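# Slide the pillow fully into its pillowcase

## Task

Get the pillow completely inside the pillowcase, lying flat rather than crumpled, with the open end of the case extending well beyond the pillow. Both items must end up resting on the table (slight overhang past the edge is acceptable), and the grippers must release and withdraw afterwards.

## Robot and tools

Robot: two arms, left_arm and right_arm, each with a two-finger parallel gripper and a wrist camera. A fixed camera stand sits behind them.

Scene frame: origin at table-top height, halfway between the nominal arm bases. +x points out over the table, +z up, and left_arm is on the +y side (this is not the same as the left of an image). Calibrated bases: left_arm at (+0.041, +0.281, 0) m, quat_wxyz (+1.000, 0, 0, -0.024); right_arm at (+0.014, -0.308, 0) m, quat_wxyz (+1.000, 0, 0, -0.003). On each gripper the fingers extend along its +z axis and close along its y axis.

execute_actions(actions, cameras). actions is a list of actions, run one after another. Each action is a table of 1 to 15 rows, and each row is one 1/30 s control step. A table with fewer than 15 rows repeats its final row until step 15. Every row holds exactly 14 numbers in [-1, 1], in this order: left_arm dx, dy, dz, rx, ry, rz, opening, then right_arm dx, dy, dz, rx, ry, rz, opening. All 14 are required even when only one arm is meant to move.
- dx..rz are offsets, not poses. They are measured along the current Hand target's own axes and taken from the Hand target as it was when that action began. Every row in the action uses that same starting point, so a row does not add to the row before it. The next action starts again from the then-current Hand target, so sending the same offset twice moves twice as far. Scale: 1.0 equals 0.6 m for dx, dy, dz, and 180 degrees for the rotation vector (rx, ry, rz).
- opening is absolute: +1 fully open (about 87 mm between pads), +0.5 roughly 59-75 mm, 0 roughly 31-49 mm, -0.5 roughly 8-21 mm, -1 closed. A 0 is a real command, so to keep a gripper unchanged, resend its present value.
- cameras: list of names (cam_high, cam_left_wrist, cam_right_wrist) or ["all"] or []. If omitted or null, images come only when actions is empty. An unknown name rejects the whole call.

zoom_image(camera, region): enlarges part of the latest image from cam_high, cam_left_wrist or cam_right_wrist. region is [x0, y0, x1, y1] in pixels from the top-left corner, at most 504 by 504. Each image is 672x504.

read_manual(section): returns only licence texts; it does not move anything.

finished_scene(scene): closes the current scene for good, with scene set to the current scene's number. Call it only once the pillow is inside, both objects are on the table and the grippers are open and away. Any tool calls after it in the same reply apply to the following scene.

Results: end_effector_position (m, scene frame) is the point between the finger pads, just behind the tips, and end_effector_quat_wxyz gives orientation. These readings can be a few cm off, more at long reach. Hand target is the last commanded pose after clipping, and the next offsets count from it. Tool commands shows current gripper commands. grip_measured is the finger motor position on the same scale as opening; in Joint positions the final number per arm uses a 0 (closed) to 1 (open) scale. Joint velocities showing within noise means the arm is still. Joint torques list each joint's total drive output; they carry offsets and noise, and joints 1-3 wrap at ±28 N m. MOTOR HOT appears at 75 °C. An OVER-TEMPERATURE FAULT at 90 °C folds that arm away and leaves it unusable for the rest of the scene. At 100 °C the arm goes limp.

Motion behaviour: each step, orientation commands are limited to 40 degrees from the measured orientation. Friction and gravity often leave the gripper short, lower or tilted, especially far out. Small moves may fail or drift sideways. Waiting does not close the gap, but any new action re-requests the target. If the gripper still falls short, command the remaining distance. Compare the reported pose after each move and correct any tilt. To stop pressing into something, set the target back behind the gripper. When the wrist is close to the first joint's axis, small hand moves can swing the whole arm. A call returns once the robot stops, up to 3 s after the last action. While you think, the robot keeps holding the last command.

Gripping: close to roughly 0.04 below the grip_measured reading at first contact for full force (up to 0.11 near the ends of the range), or less for a lighter hold. Pads push up to about 20 N; fast closing can squeeze harder.

Avoid: knocking anything off the table or leaving it on the floor, dropping or releasing moving objects, slamming or pushing hard, and striking fixed or heavy objects. Do not let the arms meet: the clearance check will not stop gripper, housing or camera collisions, and clamping one gripper on the other's fingers counts as a collision. Do not let motors overheat by holding loads, reaching far or pushing at unreachable poses for long. Smooth, economical motion is preferred.

Each tool is called after "Call:" in YAML: its name, and indented under it one key for each argument.

## Session

Call:
execute_actions:
  actions: []

Scene clock: 0.00 s.
left_arm: end_effector_position=(+0.3467, +0.1553, +0.1752) grip_measured=+1.000 end_effector_quat_wxyz=(+0.391, -0.092, +0.909, -0.108) | right_arm: end_effector_position=(+0.3494, -0.1331, +0.1561) grip_measured=+1.000 end_effector_quat_wxyz=(+0.394, +0.003, +0.859, +0.327)
Joint positions: left_arm=[-0.378 1.18 0.998 -0.569 -0.19 -0.545 1] | right_arm=[0.268 1.283 0.798 -0.052 -0.375 0.483 1]
Joint velocities: within noise
Joint torques (N m): no reading
Heat: left arm: 35 °C; right arm: 34 °C.
Hand target: left_arm +0.3468, +0.1551, +0.1778; +0.393, -0.092, +0.908, -0.109 | right_arm +0.3526, -0.1322, +0.1652; +0.405, +0.000, +0.853, +0.331
Tool commands: left_gripper/opening=+1.0 right_gripper/opening=+1.0

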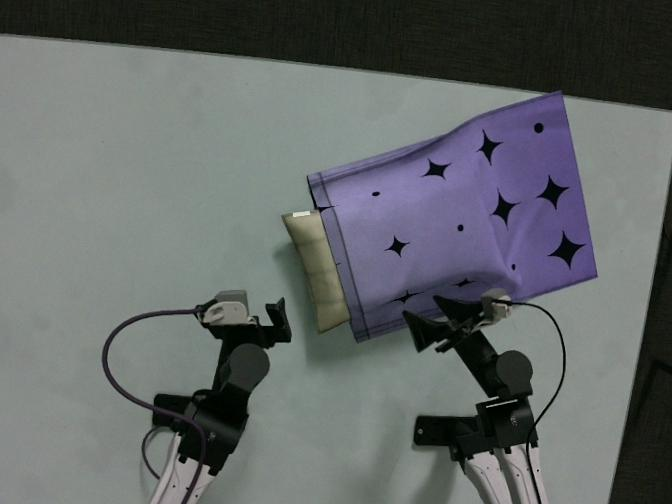

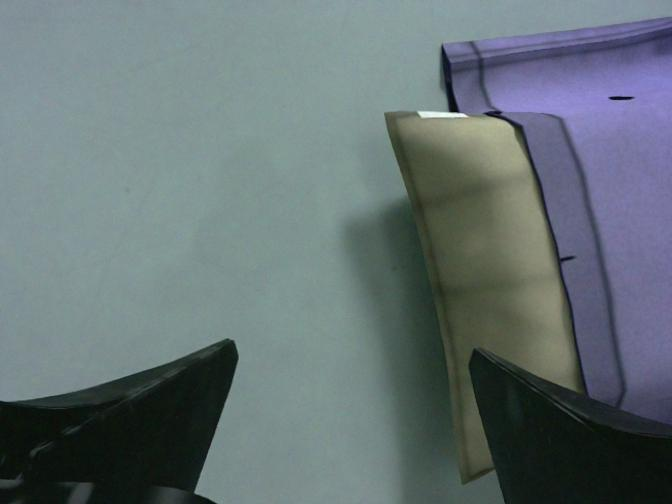

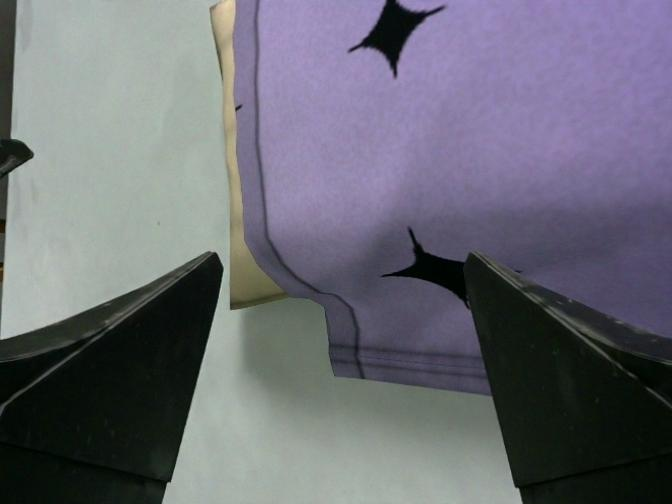

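Call:
execute_actions:
  actions:
    - [[-0.0318,-0.0592,0.0935,0.0436,0.0242,0.0574,0.7,0.051,0.0292,-0.0843,0,0,0,1]]
    - [[-0.0478,-0.0388,0.0972,0.0436,0.0242,0.0574,0.4,0.051,0.0292,-0.0843,0,0,0,1]]
    - [[-0.0603,-0.0157,0.0967,0.0436,0.0242,0.0574,0.4,0.051,0.0292,-0.0843,0,0,0,1]]
    - [[-0.0682,0.009,0.0922,0.0436,0.0242,0.0574,0.4,0,0,0,0,0,0,1]]
  cameras: ["all"]

Scene clock: 35.27 s.
left_arm: end_effector_position=(+0.5719, +0.0100, +0.1244) grip_measured=+0.400 end_effector_quat_wxyz=(+0.309, +0.344, +0.861, -0.212) | right_arm: end_effector_position=(+0.1714, -0.1524, +0.1852) grip_measured=+1.000 end_effector_quat_wxyz=(+0.392, -0.004, +0.862, +0.322)
Joint positions: left_arm=[-0.321 2.51 2.54 -0.932 0.411 0.245 0.7] | right_arm=[0.613 0.481 0.644 -0.671 -0.075 0.642 1]
Joint torques (N m): left_arm=[0.47 -13.22 10.67 1.42 0.29 0.07] | right_arm=[0.27 1.39 10.74 1.68 0.2 0.2]
Heat: left arm: 37 °C; right arm: 38 °C.
Hand target: left_arm +0.5744, +0.0099, +0.1196; +0.278, +0.353, +0.867, -0.214 | right_arm +0.1721, -0.1521, +0.2004; +0.405, +0.000, +0.853, +0.331
Off the commanded pose: left_arm 0.005 m, 4 deg | right_arm 0.015 m, 2 deg.

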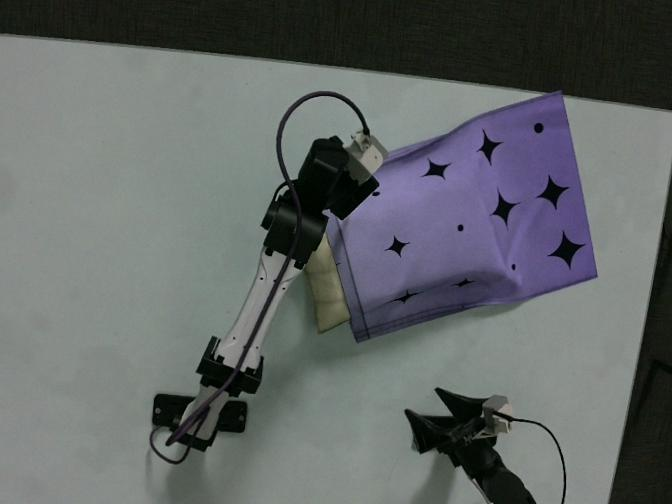

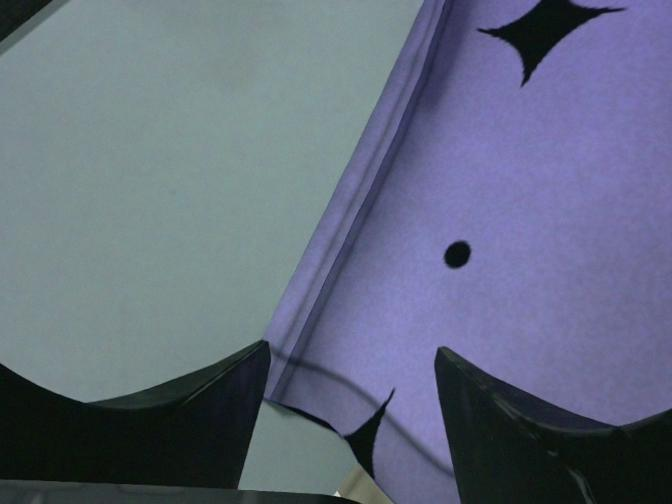

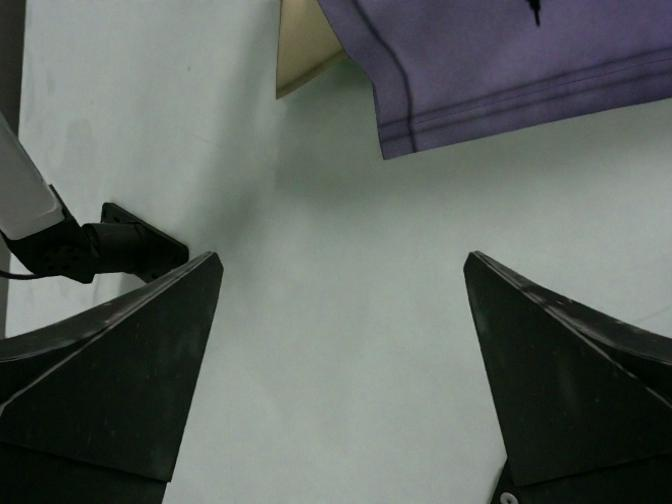

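Call:
execute_actions:
  actions:
    - [[0.0725,0.0472,0.0385,0,0,0,0.4,0,0,0,0,0,0,0.6]]
    - [[0.0475,0.0131,0.0564,0,0,0,0.4,0,0,0,0,0,0,0.2]]
    - [[0.039,0.0108,0.0464,0,0,0,0.4,0,0,0,0,0,0,0.2]]
    - [[0,0,0,0,0,0,0.2,0,0,0,0,0,0,0.2]]
    - [[0,0,0,0,0,0,-0.1,0,0,0,0,0,0,0.2]]
    - [[0,0,0,0,0,0,-0.4,0,0,0,0,0,0,0.2]]
    - [[0,0,0,0,0,0,-0.7,0,0,0,0,0,0,0.2]]
    - [[0,0,0,0,0,0,-1,0,0,0,0,0,0,0.2]]
  cameras: ["cam_left_wrist","cam_high"]

Scene clock: 54.27 s.
left_arm: end_effector_position=(+0.5973, +0.0336, +0.0297) grip_measured=-0.998 end_effector_quat_wxyz=(+0.333, +0.359, +0.846, -0.210) | right_arm: end_effector_position=(+0.1714, -0.1525, +0.1852) grip_measured=+0.200 end_effector_quat_wxyz=(+0.392, -0.004, +0.862, +0.322)
Joint positions: left_arm=[-0.262 2.511 2.146 -0.512 0.455 0.324 0.001] | right_arm=[0.613 0.481 0.644 -0.671 -0.075 0.642 0.6]
Joint torques (N m): left_arm=[-0.29 -11.43 5.78 1.15 0.15 -0.02] | right_arm=[0.32 1.29 10.55 1.74 0.12 0.25]
Heat: left arm: 43 °C; right arm: 38 °C.
Hand target: left_arm +0.5768, +0.0371, -0.0124; +0.278, +0.353, +0.867, -0.214 | right_arm +0.1722, -0.1521, +0.2004; +0.405, +0.000, +0.853, +0.331
Off the commanded pose: left_arm 0.047 m, 7 deg | right_arm 0.015 m, 2 deg.
Images, in order (width x height): cam_high 672x504, cam_left_wrist 672x504.

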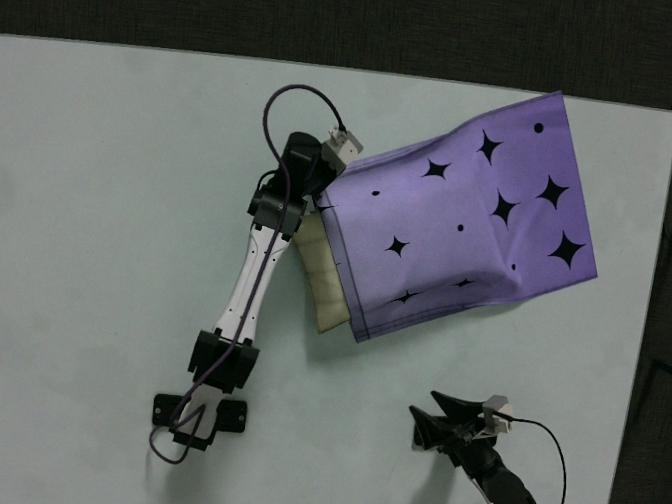

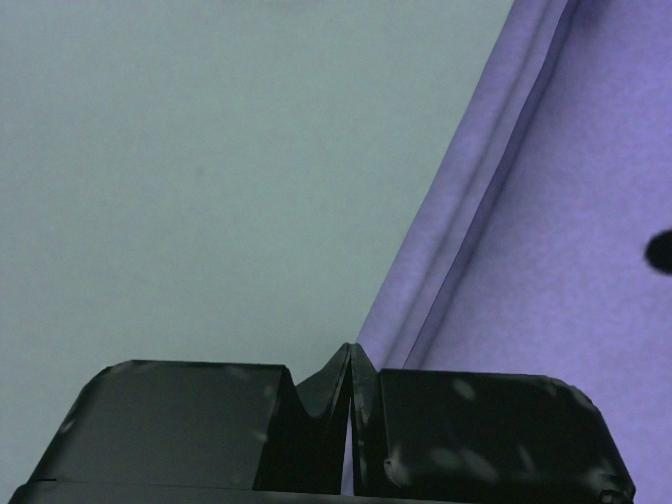

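Call:
execute_actions:
  actions:
    - [[-0.0549,-0.0152,-0.0652,0,0,0,0.4,0,0,0,0,0,0,0.2]]
    - [[0.005,-0.0412,0.0055,0,0,0,0.4,0,0,0,0,0,0,0.2]]
    - [[0.0317,0.0087,0.0376,0,0,0,0.4,0,0,0,0,0,0,0.2]]
    - [[0.0232,0.0064,0.0276,0,0,0,0.4,0,0,0,0,0,0,0.2]]
    - [[0,0,0,0,0,0,0.2,0,0,0,0,0,0,0.2]]
    - [[0,0,0,0,0,0,-0.1,0,0,0,0,0,0,0.2]]
    - [[0,0,0,0,0,0,-0.4,0,0,0,0,0,0,0.2]]
    - [[0,0,0,0,0,0,-0.7,0,0,0,0,0,0,0.2]]
    - [[0,0,0,0,0,0,-1,0,0,0,0,0,0,0.2]]
  cameras: ["cam_left_wrist","cam_high"]

Scene clock: 69.23 s.
left_arm: end_effector_position=(+0.5769, +0.0122, +0.0303) grip_measured=-0.990 end_effector_quat_wxyz=(+0.332, +0.360, +0.844, -0.219) | right_arm: end_effector_position=(+0.1714, -0.1525, +0.1851) grip_measured=+0.200 end_effector_quat_wxyz=(+0.392, -0.004, +0.862, +0.322)
Joint positions: left_arm=[-0.307 2.448 2.024 -0.436 0.444 0.283 0.005] | right_arm=[0.613 0.481 0.644 -0.672 -0.075 0.642 0.6]
Joint torques (N m): left_arm=[-0.06 -11.12 5.48 1.18 0.02 0.01] | right_arm=[0.59 1.36 10.7 1.73 0.23 0.21]
Heat: left arm: 47 °C; right arm: 39 °C.
Hand target: left_arm +0.5580, +0.0203, -0.0123; +0.278, +0.353, +0.867, -0.214 | right_arm +0.1721, -0.1521, +0.2004; +0.405, +0.000, +0.853, +0.331
Off the commanded pose: left_arm 0.047 m, 7 deg | right_arm 0.015 m, 2 deg.
Images, in order (width x height): cam_high 672x504, cam_left_wrist 672x504.

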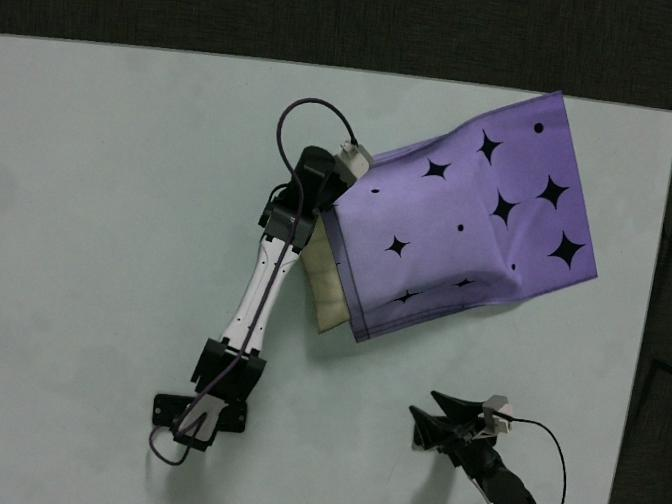

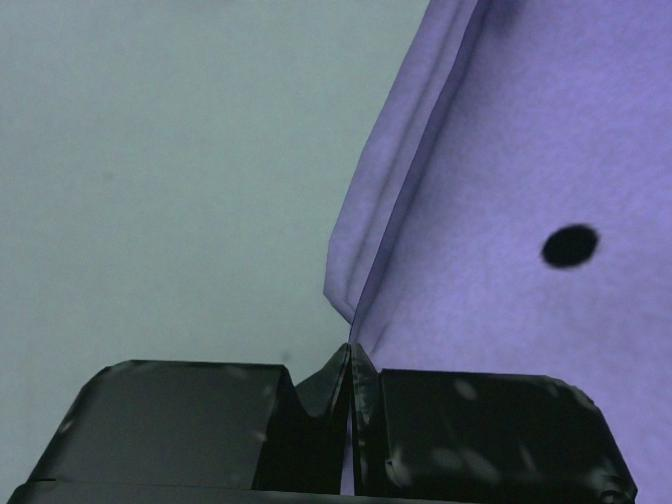

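Call:
execute_actions:
  actions:
    - [[-0.0549,-0.0152,-0.0652,0,0,0,0.6,0,0,0,0,0,0,0.2]]
    - [[0.0023,-0.0197,0.0027,0,0,0,0.9,0,0,0,0,0,0,0.2]]
    - [[0.0369,0.0102,0.0439,0,0,0,0.9,0,0,0,0,0,0,0.2]]
    - [[0.0369,0.0102,0.0439,0,0,0,0.9,0,0,0,0,0,0,0.2]]
  cameras: ["cam_left_wrist"]

Scene clock: 80.30 s.
left_arm: end_effector_position=(+0.5751, +0.0063, +0.0329) grip_measured=+0.899 end_effector_quat_wxyz=(+0.352, +0.361, +0.837, -0.214) | right_arm: end_effector_position=(+0.1714, -0.1525, +0.1851) grip_measured=+0.200 end_effector_quat_wxyz=(+0.392, -0.004, +0.862, +0.322)
Joint positions: left_arm=[-0.322 2.409 1.943 -0.346 0.425 0.271 0.95] | right_arm=[0.613 0.481 0.644 -0.672 -0.075 0.642 0.6]
Joint torques (N m): left_arm=[-0.49 -8.53 4.53 1.19 0.07 -0.06] | right_arm=[0.38 1.2 10.71 1.65 0.17 0.28]
Heat: left arm: 48 °C; right arm: 39 °C.
Hand target: left_arm +0.5491, +0.0124, -0.0304; +0.278, +0.353, +0.867, -0.214 | right_arm +0.1721, -0.1521, +0.2004; +0.405, +0.000, +0.853, +0.331
Off the commanded pose: left_arm 0.069 m, 9 deg | right_arm 0.015 m, 2 deg.

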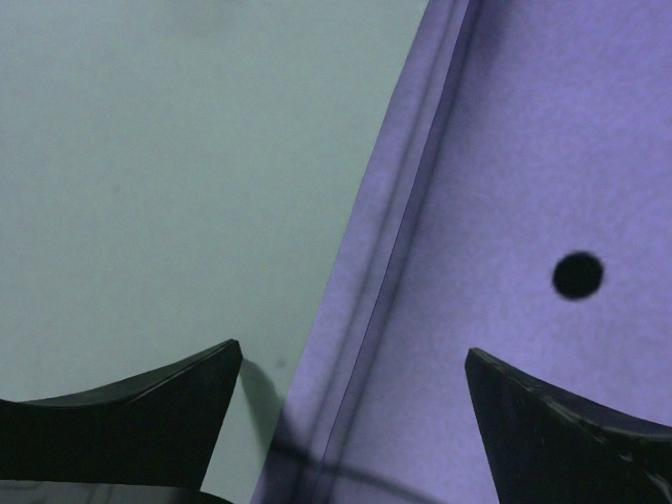

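Call:
execute_actions:
  actions:
    - [[0,0,0,0,0,0,0.6,0,0,0,0,0,0,0.2]]
    - [[0,0,0,0,0,0,0.3,0,0,0,0,0,0,0.2]]
    - [[0,0,0,0,0,0,0,0,0,0,0,0,0,0.2]]
    - [[0,0,0,0,0,0,-0.3,0,0,0,0,0,0,0.2]]
    - [[0,0,0,0,0,0,-0.6,0,0,0,0,0,0,0.2]]
    - [[0,0,0,0,0,0,-1,0,0,0,0,0,0,0.2]]
  cameras: ["cam_left_wrist"]

Scene clock: 87.80 s.
left_arm: end_effector_position=(+0.5792, +0.0026, +0.0294) grip_measured=-0.965 end_effector_quat_wxyz=(+0.359, +0.360, +0.833, -0.217) | right_arm: end_effector_position=(+0.1714, -0.1525, +0.1851) grip_measured=+0.200 end_effector_quat_wxyz=(+0.392, -0.004, +0.862, +0.322)
Joint positions: left_arm=[-0.324 2.424 1.943 -0.312 0.43 0.265 0.018] | right_arm=[0.613 0.481 0.644 -0.672 -0.075 0.642 0.6]
Joint torques (N m): left_arm=[-0.39 -9.54 5.38 0.86 0.02 -0.01] | right_arm=[0.55 1.28 10.55 1.71 0.22 0.15]
Heat: left arm: 48 °C; right arm: 40 °C.
Hand target: left_arm +0.5492, +0.0124, -0.0303; +0.278, +0.353, +0.867, -0.214 | right_arm +0.1722, -0.1521, +0.2004; +0.405, +0.000, +0.853, +0.331
Off the commanded pose: left_arm 0.068 m, 10 deg | right_arm 0.015 m, 2 deg.

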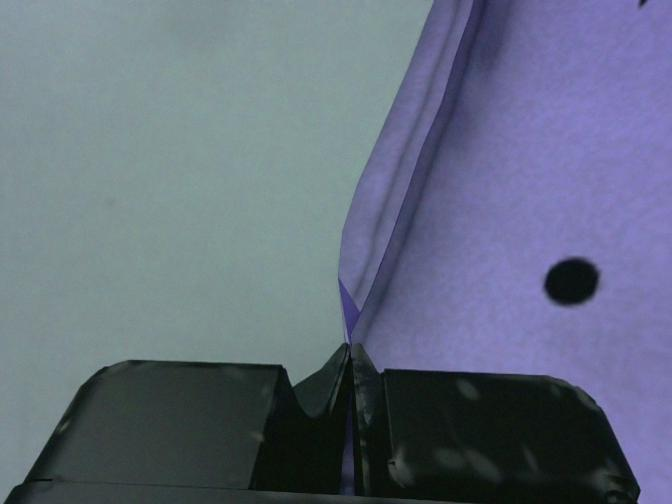

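Call:
execute_actions:
  actions:
    - [[-0.0347,-0.0158,-0.0778,0,0,0,-1,0,0,0,0,0,0,0.2]]
    - [[-0.0347,-0.0158,-0.0778,0,0,0,-1,0,0,0,0,0,0,0.2]]
    - [[-0.0347,-0.0158,-0.0778,0,0,0,-1,0,0,0,0,0,0,0.2]]
  cameras: ["cam_left_wrist","cam_high"]

Scene clock: 96.07 s.
left_arm: end_effector_position=(+0.5146, +0.0392, +0.1003) grip_measured=-0.979 end_effector_quat_wxyz=(+0.261, +0.351, +0.873, -0.215) | right_arm: end_effector_position=(+0.1714, -0.1525, +0.1851) grip_measured=+0.200 end_effector_quat_wxyz=(+0.392, -0.004, +0.862, +0.322)
Joint positions: left_arm=[-0.304 2.24 2.013 -0.789 0.433 0.286 0.01] | right_arm=[0.613 0.481 0.644 -0.672 -0.075 0.642 0.6]
Joint torques (N m): left_arm=[0.8 -15.36 10.97 1.25 0.24 0.09] | right_arm=[0.49 1.39 10.67 1.64 0.13 0.21]
Heat: left arm: 49 °C; right arm: 40 °C.
Hand target: left_arm +0.5190, +0.0421, +0.1196; +0.278, +0.353, +0.867, -0.214 | right_arm +0.1722, -0.1521, +0.2004; +0.405, +0.000, +0.853, +0.331
Off the commanded pose: left_arm 0.020 m, 2 deg | right_arm 0.015 m, 2 deg.
Images, in order (width x height): cam_high 672x504, cam_left_wrist 672x504.

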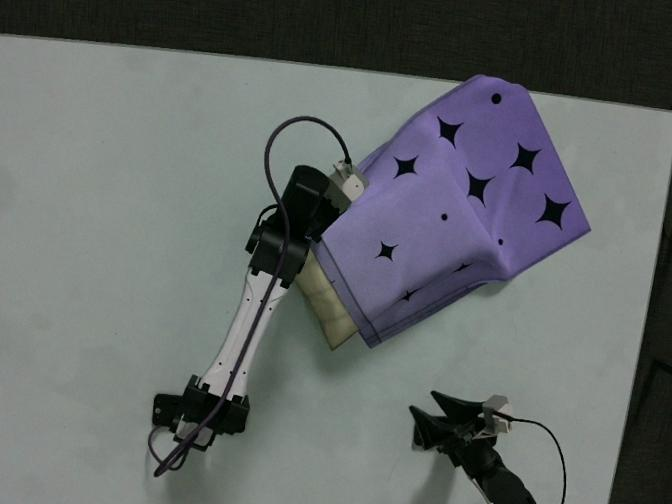

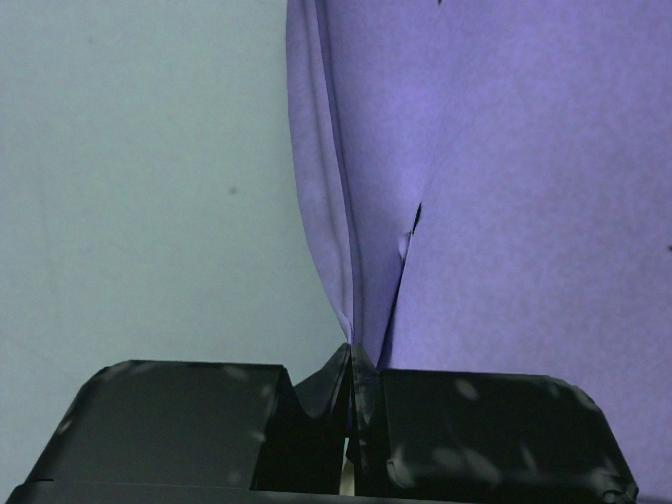

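Call:
execute_actions:
  actions:
    - [[0.0496,0.0137,0.059,0,0,0,-1,0,0,0,0,0,0,0.2]]
    - [[0.0496,0.0137,0.059,0,0,0,-1,0,0,0,0,0,0,0.2]]
    - [[0.0496,0.0137,0.059,0,0,0,-1,0,0,0,0,0,0,0.2]]
    - [[0,0,0,0,0,0,-0.5,0,0,0,0,0,0,0.2]]
    - [[0,0,0,0,0,0,-0.3,0,0,0,0,0,0,0.2]]
    - [[0,0,0,0,0,0,-0.6,0,0,0,0,0,0,0.2]]
    - [[0,0,0,0,0,0,-1,0,0,0,0,0,0,0.2]]
  cameras: ["cam_left_wrist"]

Scene clock: 108.00 s.
left_arm: end_effector_position=(+0.5368, +0.0283, +0.0279) grip_measured=-0.901 end_effector_quat_wxyz=(+0.336, +0.363, +0.838, -0.230) | right_arm: end_effector_position=(+0.1714, -0.1525, +0.1851) grip_measured=+0.200 end_effector_quat_wxyz=(+0.392, -0.004, +0.862, +0.322)
Joint positions: left_arm=[-0.297 2.265 1.681 -0.266 0.476 0.29 0.05] | right_arm=[0.613 0.481 0.644 -0.672 -0.075 0.642 0.6]
Joint torques (N m): left_arm=[0.24 -8.62 5.18 1.16 -0.2 0.08] | right_arm=[0.54 1.26 10.86 1.7 0.16 0.17]
Heat: left arm: 51 °C; right arm: 41 °C.
Hand target: left_arm +0.5191, +0.0422, -0.0211; +0.278, +0.353, +0.867, -0.214 | right_arm +0.1722, -0.1521, +0.2004; +0.405, +0.000, +0.853, +0.331
Off the commanded pose: left_arm 0.054 m, 8 deg | right_arm 0.015 m, 2 deg.

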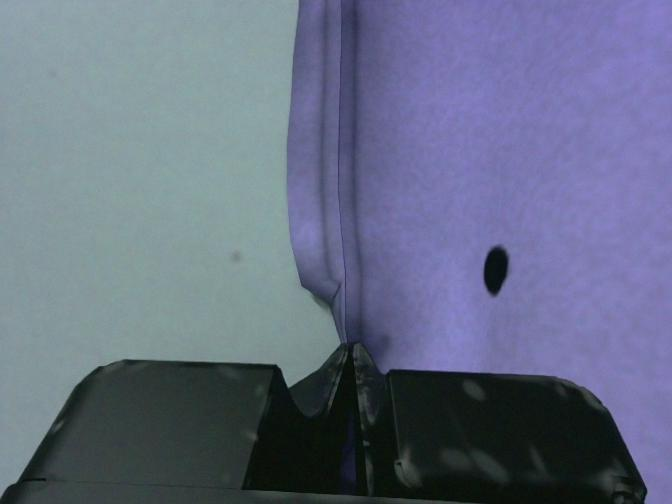

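Call:
execute_actions:
  actions:
    - [[-0.0443,-0.0365,-0.0692,0,-0.0278,0,-1,0,0,0,0,0,0,0.2]]
    - [[-0.0501,-0.0365,-0.065,0,-0.0278,0,-1,0,0,0,0,0,0,0.2]]
    - [[-0.0556,-0.0365,-0.0604,0,-0.0278,0,-1,0,0,0,0,0,0,0.2]]
    - [[-0.0607,-0.0365,-0.0553,0,-0.0278,0,-1,0,0,0,0,0,0,0.2]]
    - [[-0.0653,-0.0365,-0.0498,0,-0.0278,0,-1,0,0,0,0,0,0,0.2]]
  cameras: ["cam_high","cam_left_wrist"]

Scene clock: 127.30 s.
left_arm: end_effector_position=(+0.4476, +0.0234, +0.2207) grip_measured=-0.949 end_effector_quat_wxyz=(+0.439, +0.300, +0.798, -0.285) | right_arm: end_effector_position=(+0.1714, -0.1525, +0.1851) grip_measured=+0.200 end_effector_quat_wxyz=(+0.392, -0.004, +0.862, +0.322)
Joint positions: left_arm=[-0.353 1.663 1.414 -0.284 0.471 0.046 0.025] | right_arm=[0.613 0.481 0.644 -0.672 -0.075 0.642 0.6]
Joint torques (N m): left_arm=[-0.03 -10.71 10.11 2.15 0.06 -0.05] | right_arm=[0.4 1.43 10.89 1.64 0.15 0.19]
Heat: left arm: 51 °C; right arm: 41 °C.
Hand target: left_arm +0.4494, +0.0220, +0.2384; +0.459, +0.299, +0.787, -0.285 | right_arm +0.1722, -0.1521, +0.2004; +0.405, +0.000, +0.853, +0.331
Off the commanded pose: left_arm 0.018 m, 3 deg | right_arm 0.015 m, 2 deg.

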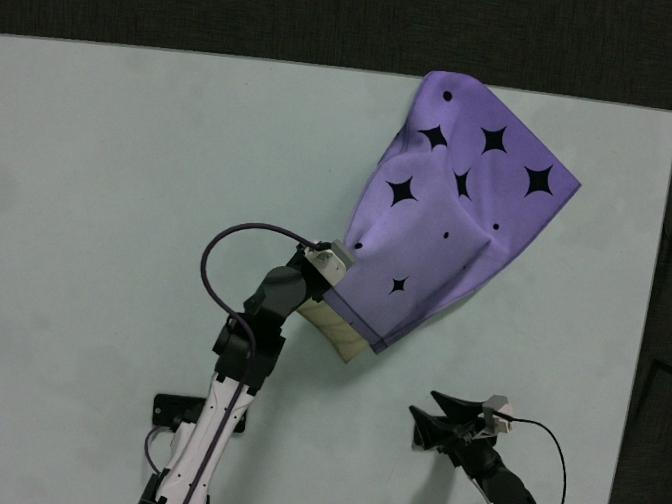

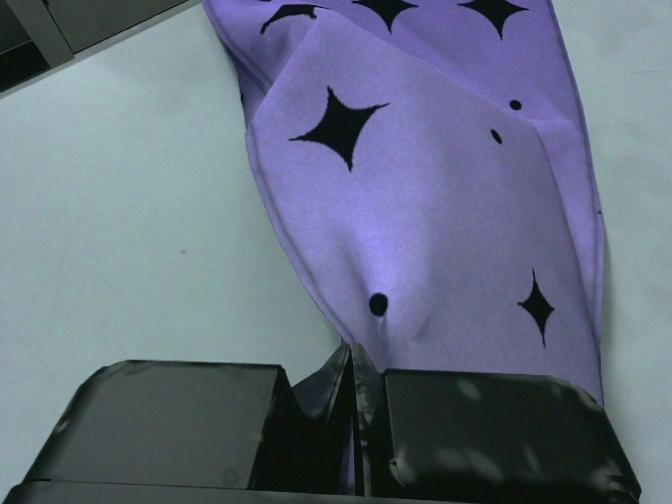

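Call:
execute_actions:
  actions:
    - [[-0.0647,-0.0302,-0.0368,0,-0.0278,0,-1,0,0,0,0,0,0,0.2]]
    - [[-0.0676,-0.0302,-0.0311,0,-0.0278,0,-1,0,0,0,0,0,0,0.2]]
    - [[-0.07,-0.0302,-0.025,0,-0.0278,0,-1,0,0,0,0,0,0,0.2]]
    - [[-0.0719,-0.0302,-0.0189,0,-0.0278,0,-1,0,0,0,0,0,0,0.2]]
    - [[-0.0733,-0.0302,-0.0125,0,-0.0278,0,-1,0,0,0,0,0,0,0.2]]
  cameras: ["cam_high","cam_right_wrist"]

Scene clock: 135.73 s.
left_arm: end_effector_position=(+0.4020, +0.0028, +0.4237) grip_measured=-0.949 end_effector_quat_wxyz=(+0.570, +0.234, +0.715, -0.331) | right_arm: end_effector_position=(+0.1714, -0.1525, +0.1851) grip_measured=+0.200 end_effector_quat_wxyz=(+0.392, -0.004, +0.862, +0.322)
Joint positions: left_arm=[-0.473 1.492 1.751 -0.398 0.317 -0.165 0.025] | right_arm=[0.613 0.481 0.644 -0.672 -0.075 0.642 0.6]
Joint torques (N m): left_arm=[-0.17 -8.25 13.48 2.87 -0.07 -0.09] | right_arm=[0.43 1.26 10.78 1.66 0.19 0.19]
Heat: left arm: 51 °C; right arm: 42 °C.
Hand target: left_arm +0.3995, +0.0018, +0.4731; +0.619, +0.230, +0.668, -0.343 | right_arm +0.1722, -0.1521, +0.2004; +0.405, +0.000, +0.853, +0.331
Off the commanded pose: left_arm 0.050 m, 8 deg | right_arm 0.015 m, 2 deg.

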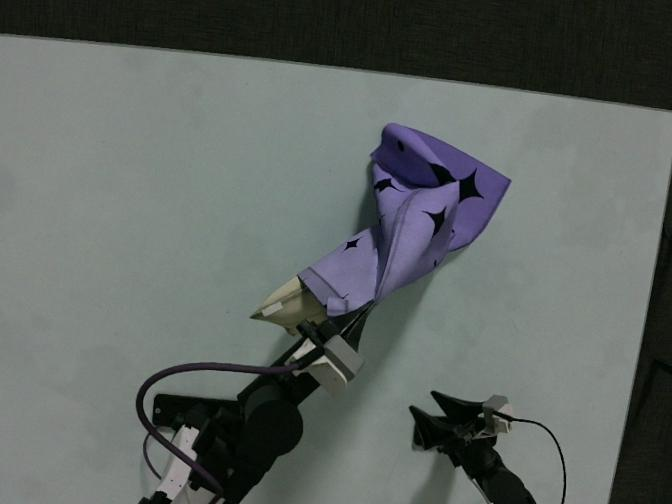

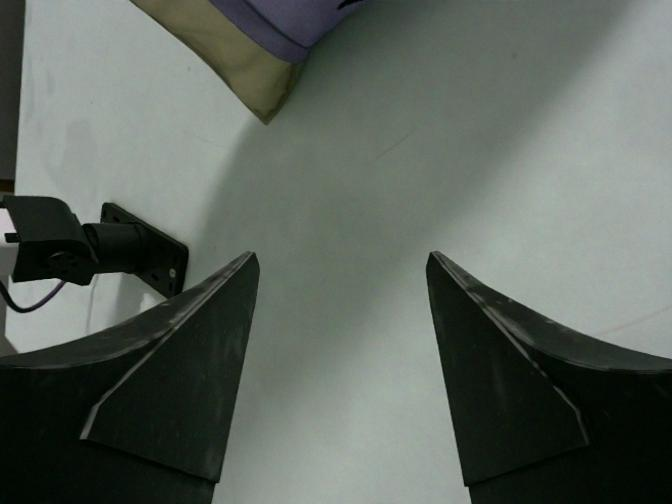

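Call:
execute_actions:
  actions:
    - [[-0.0641,-0.0208,0.0052,0,-0.0278,0,-1,0,0,0,0,0,0,0.2]]
    - [[-0.0633,-0.0208,0.0108,0,-0.0278,0,-1,0,0,0,0,0,0,0.2]]
    - [[-0.0622,-0.0208,0.0162,0,-0.0278,0,-1,0,0,0,0,0,0,0.2]]
    - [[-0.0605,-0.0208,0.0217,0,-0.0278,0,-1,0,0,0,0,0,0,0.2]]
    - [[-0.0584,-0.0208,0.0269,0,-0.0278,0,-1,0,0,0,0,0,0,0.2]]
  cameras: ["cam_high","cam_right_wrist","cam_left_wrist"]

Scene clock: 147.47 s.
left_arm: end_effector_position=(+0.4042, -0.0381, +0.6105) grip_measured=-0.949 end_effector_quat_wxyz=(+0.706, +0.166, +0.582, -0.367) | right_arm: end_effector_position=(+0.1714, -0.1525, +0.1851) grip_measured=+0.200 end_effector_quat_wxyz=(+0.392, -0.004, +0.862, +0.322)
Joint positions: left_arm=[-0.624 1.945 2.798 -0.581 0.081 -0.224 0.025] | right_arm=[0.613 0.481 0.644 -0.672 -0.075 0.642 0.6]
Joint torques (N m): left_arm=[-0.39 -9.35 10.15 3.33 -0.17 -0.04] | right_arm=[0.27 1.26 10.62 1.64 0.2 0.13]
Heat: left arm: 49 °C; right arm: 42 °C.
Hand target: left_arm +0.3891, -0.0283, +0.6734; +0.749, +0.150, +0.518, -0.385 | right_arm +0.1722, -0.1521, +0.2004; +0.405, +0.000, +0.853, +0.331
Off the commanded pose: left_arm 0.065 m, 9 deg | right_arm 0.015 m, 2 deg.

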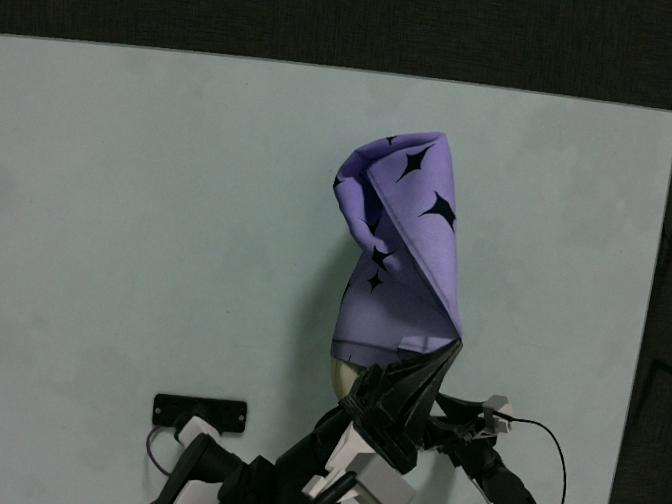

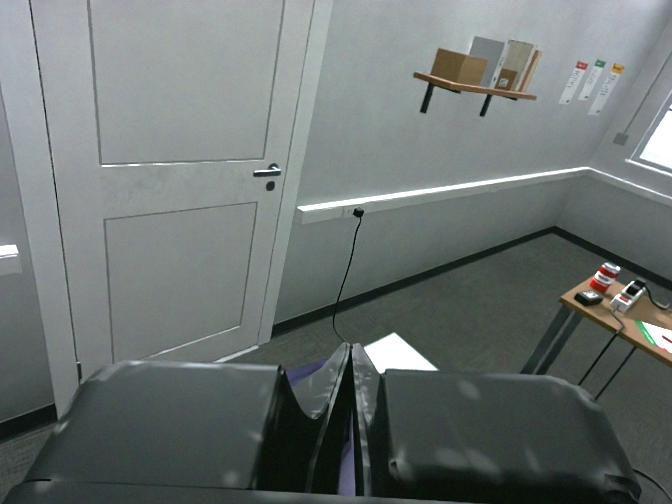

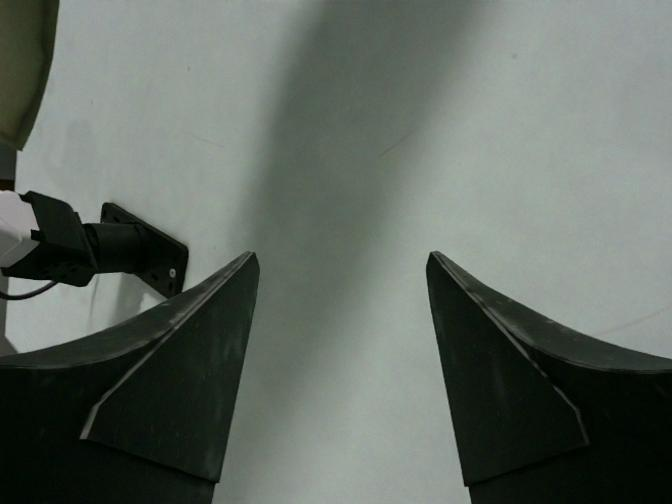

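Call:
zoom_image:
  camera: "cam_high"
  region: [280, 110, 520, 420]

Call:
zoom_image:
  camera: "cam_right_wrist"
  region: [0, 0, 250, 250]

Scaled by 1.626 from the camera's image (finer frame: 960x720).

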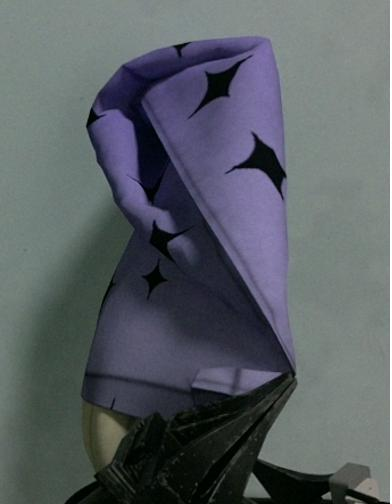

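Scaled by 2.016 from the camera's image (finer frame: 960x720).

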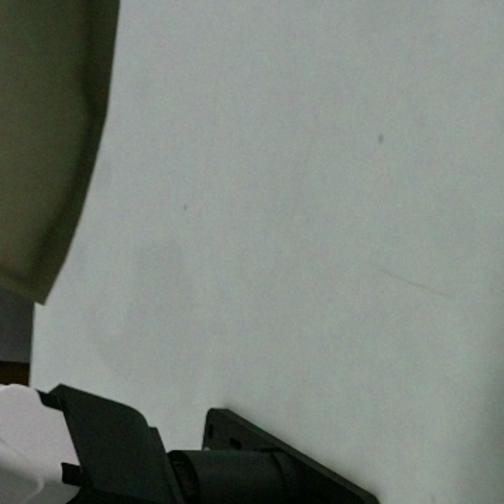

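Call:
execute_actions:
  actions:
    - [[0.0857,0.0145,-0.0505,0,0.0389,0,-1,0,0,0,0,0,0,0.2]]
    - [[0.0913,0.0145,-0.0397,0,0.0389,0,-1,0,0,0,0,0,0,0.2]]
    - [[0.0954,0.0145,-0.0283,0,0.0389,0,-1,0,0,0,0,0,0,0.2]]
    - [[0.0981,0.0145,-0.0164,0,0.0389,0,-1,0,0,0,0,0,0,0.2]]
    - [[0.0994,0.0145,-0.0044,0,0.0389,0,-1,0,0,0,0,0,0,0.2]]
  cameras: ["cam_high","cam_right_wrist","cam_left_wrist"]

Scene clock: 166.43 s.
left_arm: end_effector_position=(+0.3672, -0.0138, +0.3567) grip_measured=-0.949 end_effector_quat_wxyz=(+0.540, +0.255, +0.740, -0.310) | right_arm: end_effector_position=(+0.1713, -0.1526, +0.1851) grip_measured=+0.200 end_effector_quat_wxyz=(+0.391, -0.004, +0.862, +0.322)
Joint positions: left_arm=[-0.59 1.38 1.465 -0.318 0.208 -0.14 0.025] | right_arm=[0.613 0.481 0.644 -0.672 -0.075 0.642 0.6]
Joint torques (N m): left_arm=[0.49 -8.02 8.28 2.57 0.2 0.05] | right_arm=[0.34 1.54 10.81 1.69 0.16 0.18]
Heat: left arm: 50 °C; right arm: 42 °C.
Hand target: left_arm +0.3636, -0.0132, +0.3732; +0.558, +0.259, +0.720, -0.322 | right_arm +0.1721, -0.1521, +0.2004; +0.405, +0.000, +0.853, +0.331
Off the commanded pose: left_arm 0.017 m, 3 deg | right_arm 0.015 m, 2 deg.

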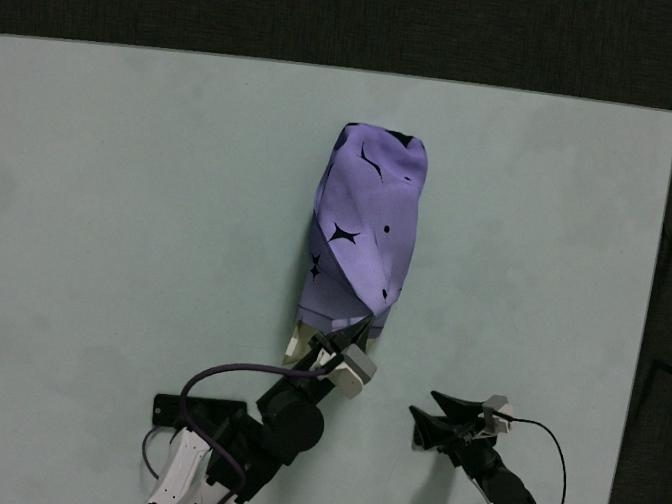

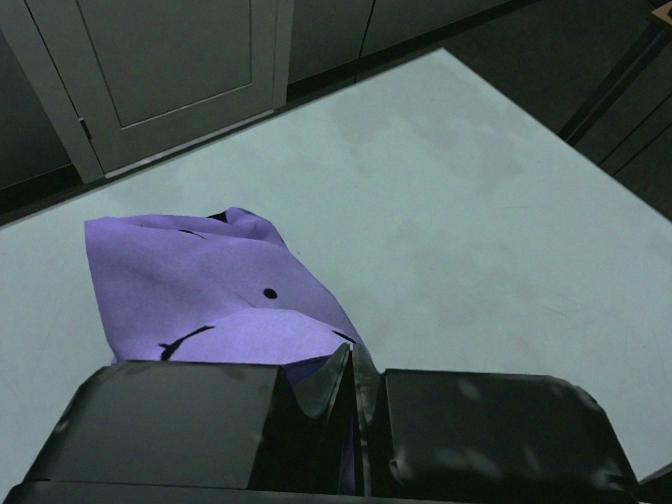

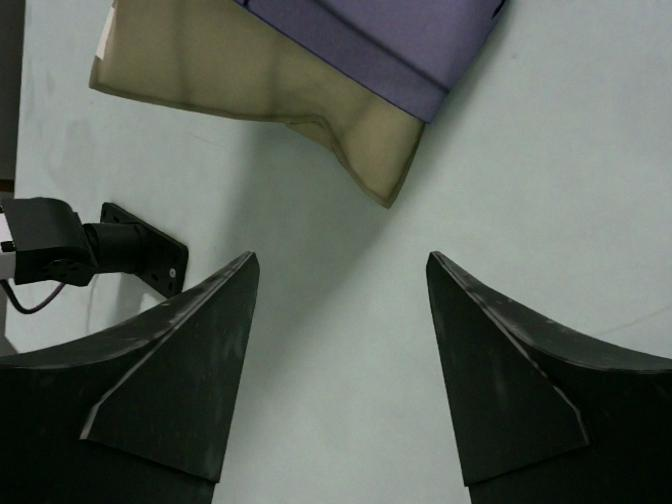

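Call:
execute_actions:
  actions:
    - [[0.0992,0.0145,0.0078,0,0.0389,0,-1,0,0,0,0,0,0,0.2]]
    - [[0.0975,0.0145,0.0198,0,0.0389,0,-1,0,0,0,0,0,0,0.2]]
    - [[0.0943,0.0145,0.0316,0,0.0389,0,-1,0,0,0,0,0,0,0.2]]
    - [[0.0898,0.0145,0.0428,0,0.0389,0,-1,0,0,0,0,0,0,0.2]]
    - [[0.0839,0.0145,0.0535,0,0.0389,0,-1,0,0,0,0,0,0,0.2]]
  cameras: ["cam_high","cam_right_wrist","cam_left_wrist"]

Scene clock: 179.57 s.
left_arm: end_effector_position=(+0.3474, -0.0027, +0.0962) grip_measured=-0.949 end_effector_quat_wxyz=(+0.347, +0.336, +0.842, -0.239) | right_arm: end_effector_position=(+0.1713, -0.1526, +0.1851) grip_measured=+0.200 end_effector_quat_wxyz=(+0.391, -0.004, +0.862, +0.322)
Joint positions: left_arm=[-0.59 1.588 0.993 -0.134 0.262 0.004 0.025] | right_arm=[0.613 0.481 0.644 -0.672 -0.075 0.642 0.6]
Joint torques (N m): left_arm=[-0.32 -4.78 6.76 1.58 0.06 0.11] | right_arm=[0.28 1.36 10.66 1.65 0.14 0.25]
Heat: left arm: 48 °C; right arm: 43 °C.
Hand target: left_arm +0.3381, +0.0018, +0.0729; +0.316, +0.344, +0.854, -0.229 | right_arm +0.1721, -0.1521, +0.2004; +0.405, +0.000, +0.853, +0.331
Off the commanded pose: left_arm 0.026 m, 4 deg | right_arm 0.015 m, 2 deg.

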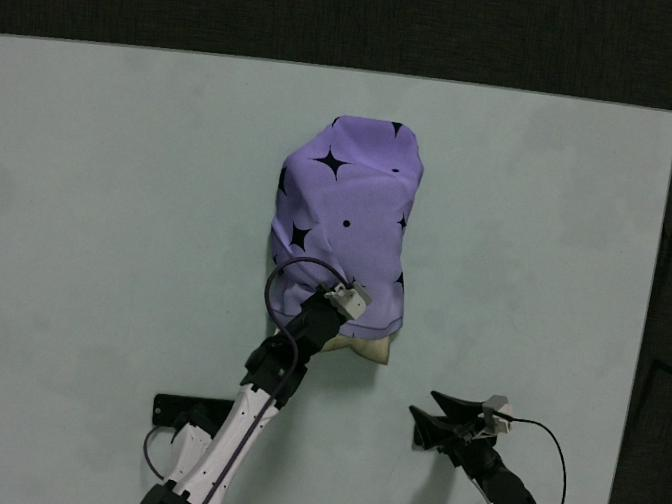

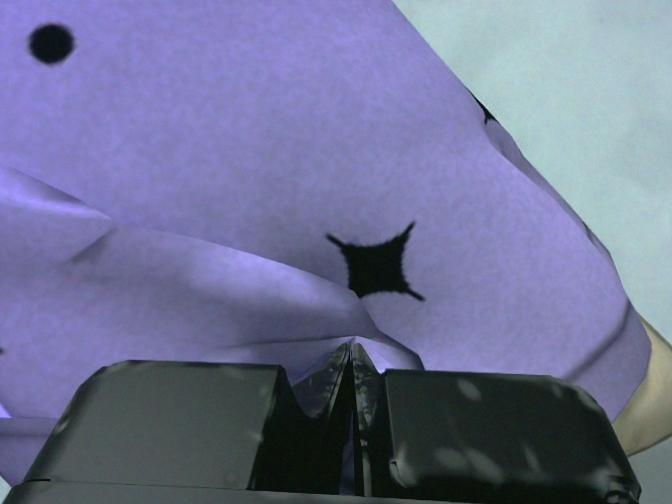

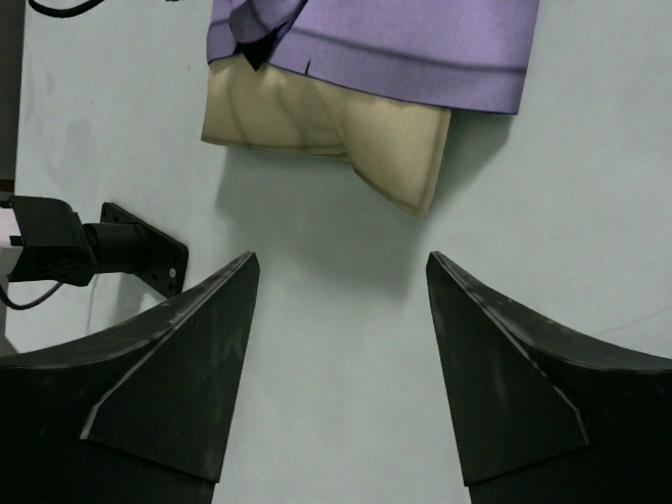

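Call:
execute_actions:
  actions:
    - [[-0.0465,-0.0116,-0.0463,0,0,0,-1,0.0767,0.041,0.0568,0.0649,0.0014,-0.0302,0.6]]
    - [[-0.0465,-0.0116,-0.0463,0,0,0,-1,0.0717,0.0587,0.047,0.0649,0.0014,-0.0302,1]]
    - [[-0.0465,-0.0116,-0.0463,0,0,0,-1,0.0653,0.0735,0.0338,0.0649,0.0014,-0.0302,1]]
  cameras: ["all"]

Scene clock: 213.47 s.
left_arm: end_effector_position=(+0.3380, +0.0044, +0.1827) grip_measured=-0.949 end_effector_quat_wxyz=(+0.308, +0.338, +0.860, -0.228) | right_arm: end_effector_position=(+0.1269, -0.0045, +0.0956) grip_measured=+0.999 end_effector_quat_wxyz=(+0.418, -0.011, +0.909, -0.001)
Joint positions: left_arm=[-0.59 1.553 1.36 -0.628 0.262 0.008 0.025] | right_arm=[1.555 1.704 1.225 -1.054 0.861 1.508 0.999]
Joint torques (N m): left_arm=[-0.36 -7.9 11.29 1.58 0.06 0.08] | right_arm=[-0.4 -5.52 9.18 0.29 0.64 0.21]
Heat: left arm: 43 °C; right arm: 44 °C.
Hand target: left_arm +0.3382, +0.0017, +0.1930; +0.316, +0.344, +0.854, -0.229 | right_arm +0.1302, +0.0002, +0.1002; +0.422, +0.000, +0.906, +0.000
Off the commanded pose: left_arm 0.010 m, 1 deg | right_arm 0.007 m, 1 deg.

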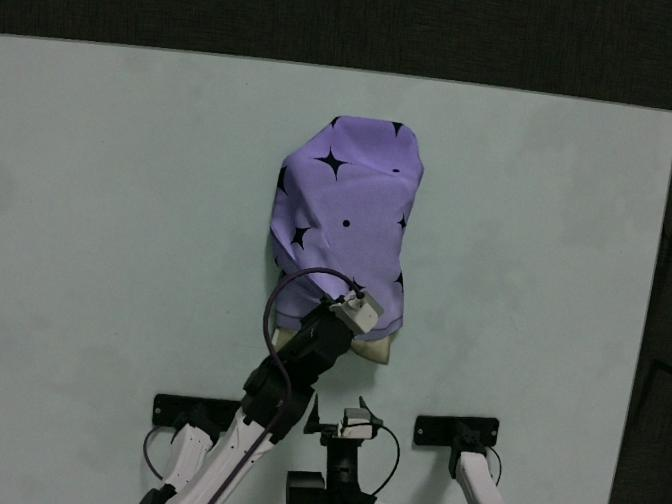

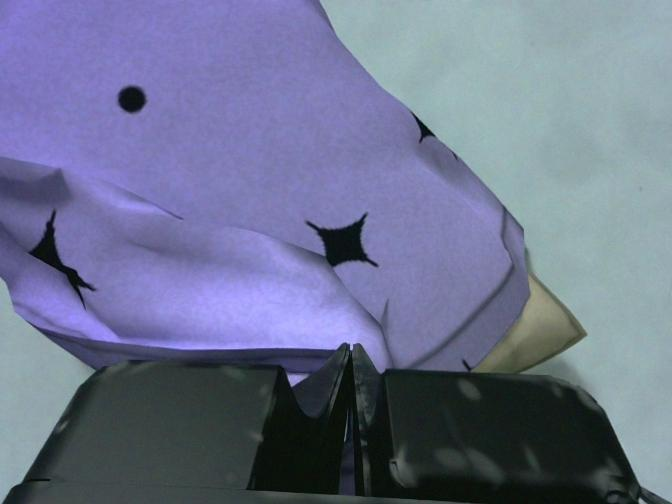

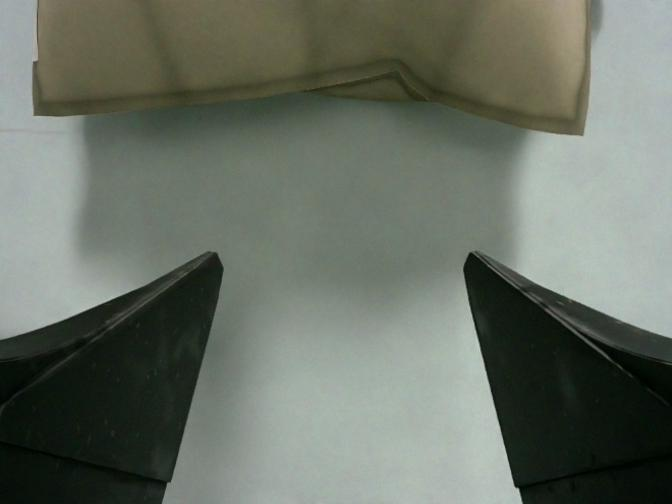

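Call:
execute_actions:
  actions:
    - [[0,0,0,0,0,0,-1,0.0743,0.025,0.1058,0,0,0,1]]
    - [[0,0,0,0,0,0,-1,-0.0321,0,0.0383,0,-0.0167,0,1]]
    - [[0,0,0,0,0,0,-1,-0.0301,0,0.0399,0,-0.0167,0,1]]
    - [[0,0,0,0,0,0,-1,-0.028,0,0.0415,0,-0.0167,0,1]]
    - [[0,0,0,0,0,0,-1,-0.0258,0,0.0429,0,-0.0167,0,1]]
  cameras: ["all"]

Scene clock: 223.67 s.
left_arm: end_effector_position=(+0.3378, +0.0046, +0.1826) grip_measured=-0.949 end_effector_quat_wxyz=(+0.307, +0.339, +0.860, -0.228) | right_arm: end_effector_position=(+0.2668, +0.0153, +0.0270) grip_measured=+0.999 end_effector_quat_wxyz=(+0.509, -0.002, +0.861, +0.000)
Joint positions: left_arm=[-0.59 1.553 1.36 -0.629 0.262 0.008 0.025] | right_arm=[1.225 1.895 1.002 -0.115 0.964 0.914 0.999]
Joint torques (N m): left_arm=[-0.35 -7.91 11.33 1.59 0.06 0.07] | right_arm=[-0.29 -7.06 5.98 1.25 0.61 0.05]
Heat: left arm: 44 °C; right arm: 44 °C.
Hand target: left_arm +0.3382, +0.0017, +0.1930; +0.316, +0.343, +0.854, -0.229 | right_arm +0.2702, +0.0149, +0.0251; +0.515, +0.000, +0.857, -0.001
Off the commanded pose: left_arm 0.011 m, 1 deg | right_arm 0.004 m, 1 deg.

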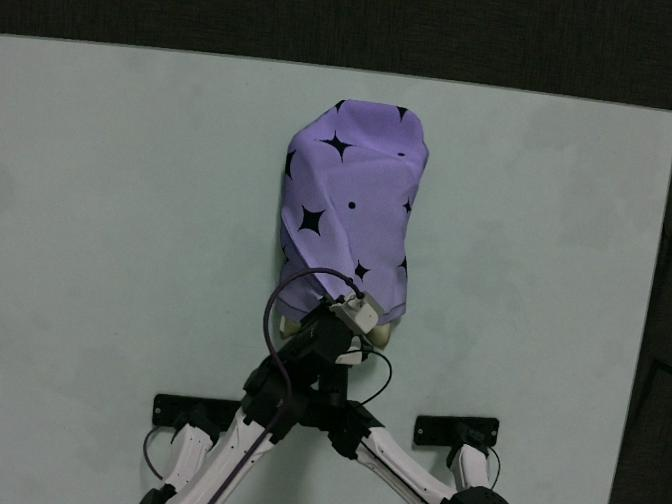

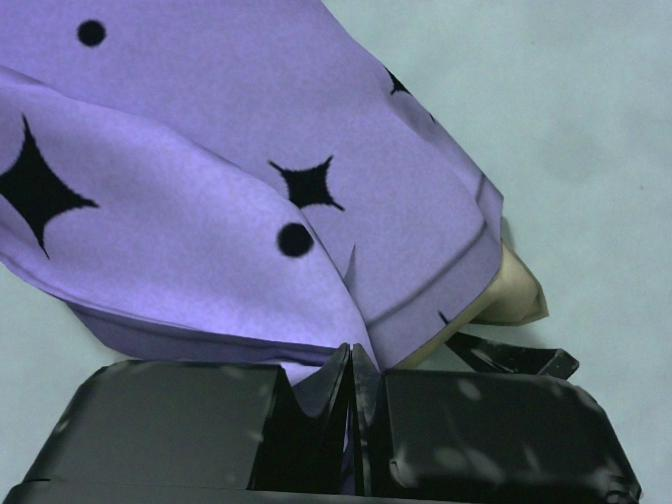

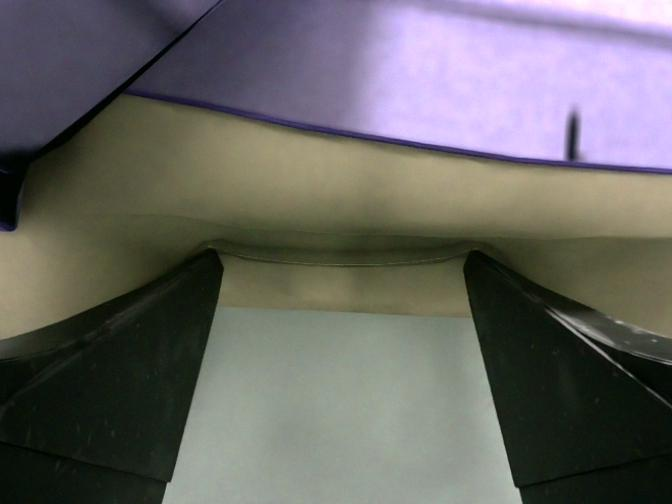

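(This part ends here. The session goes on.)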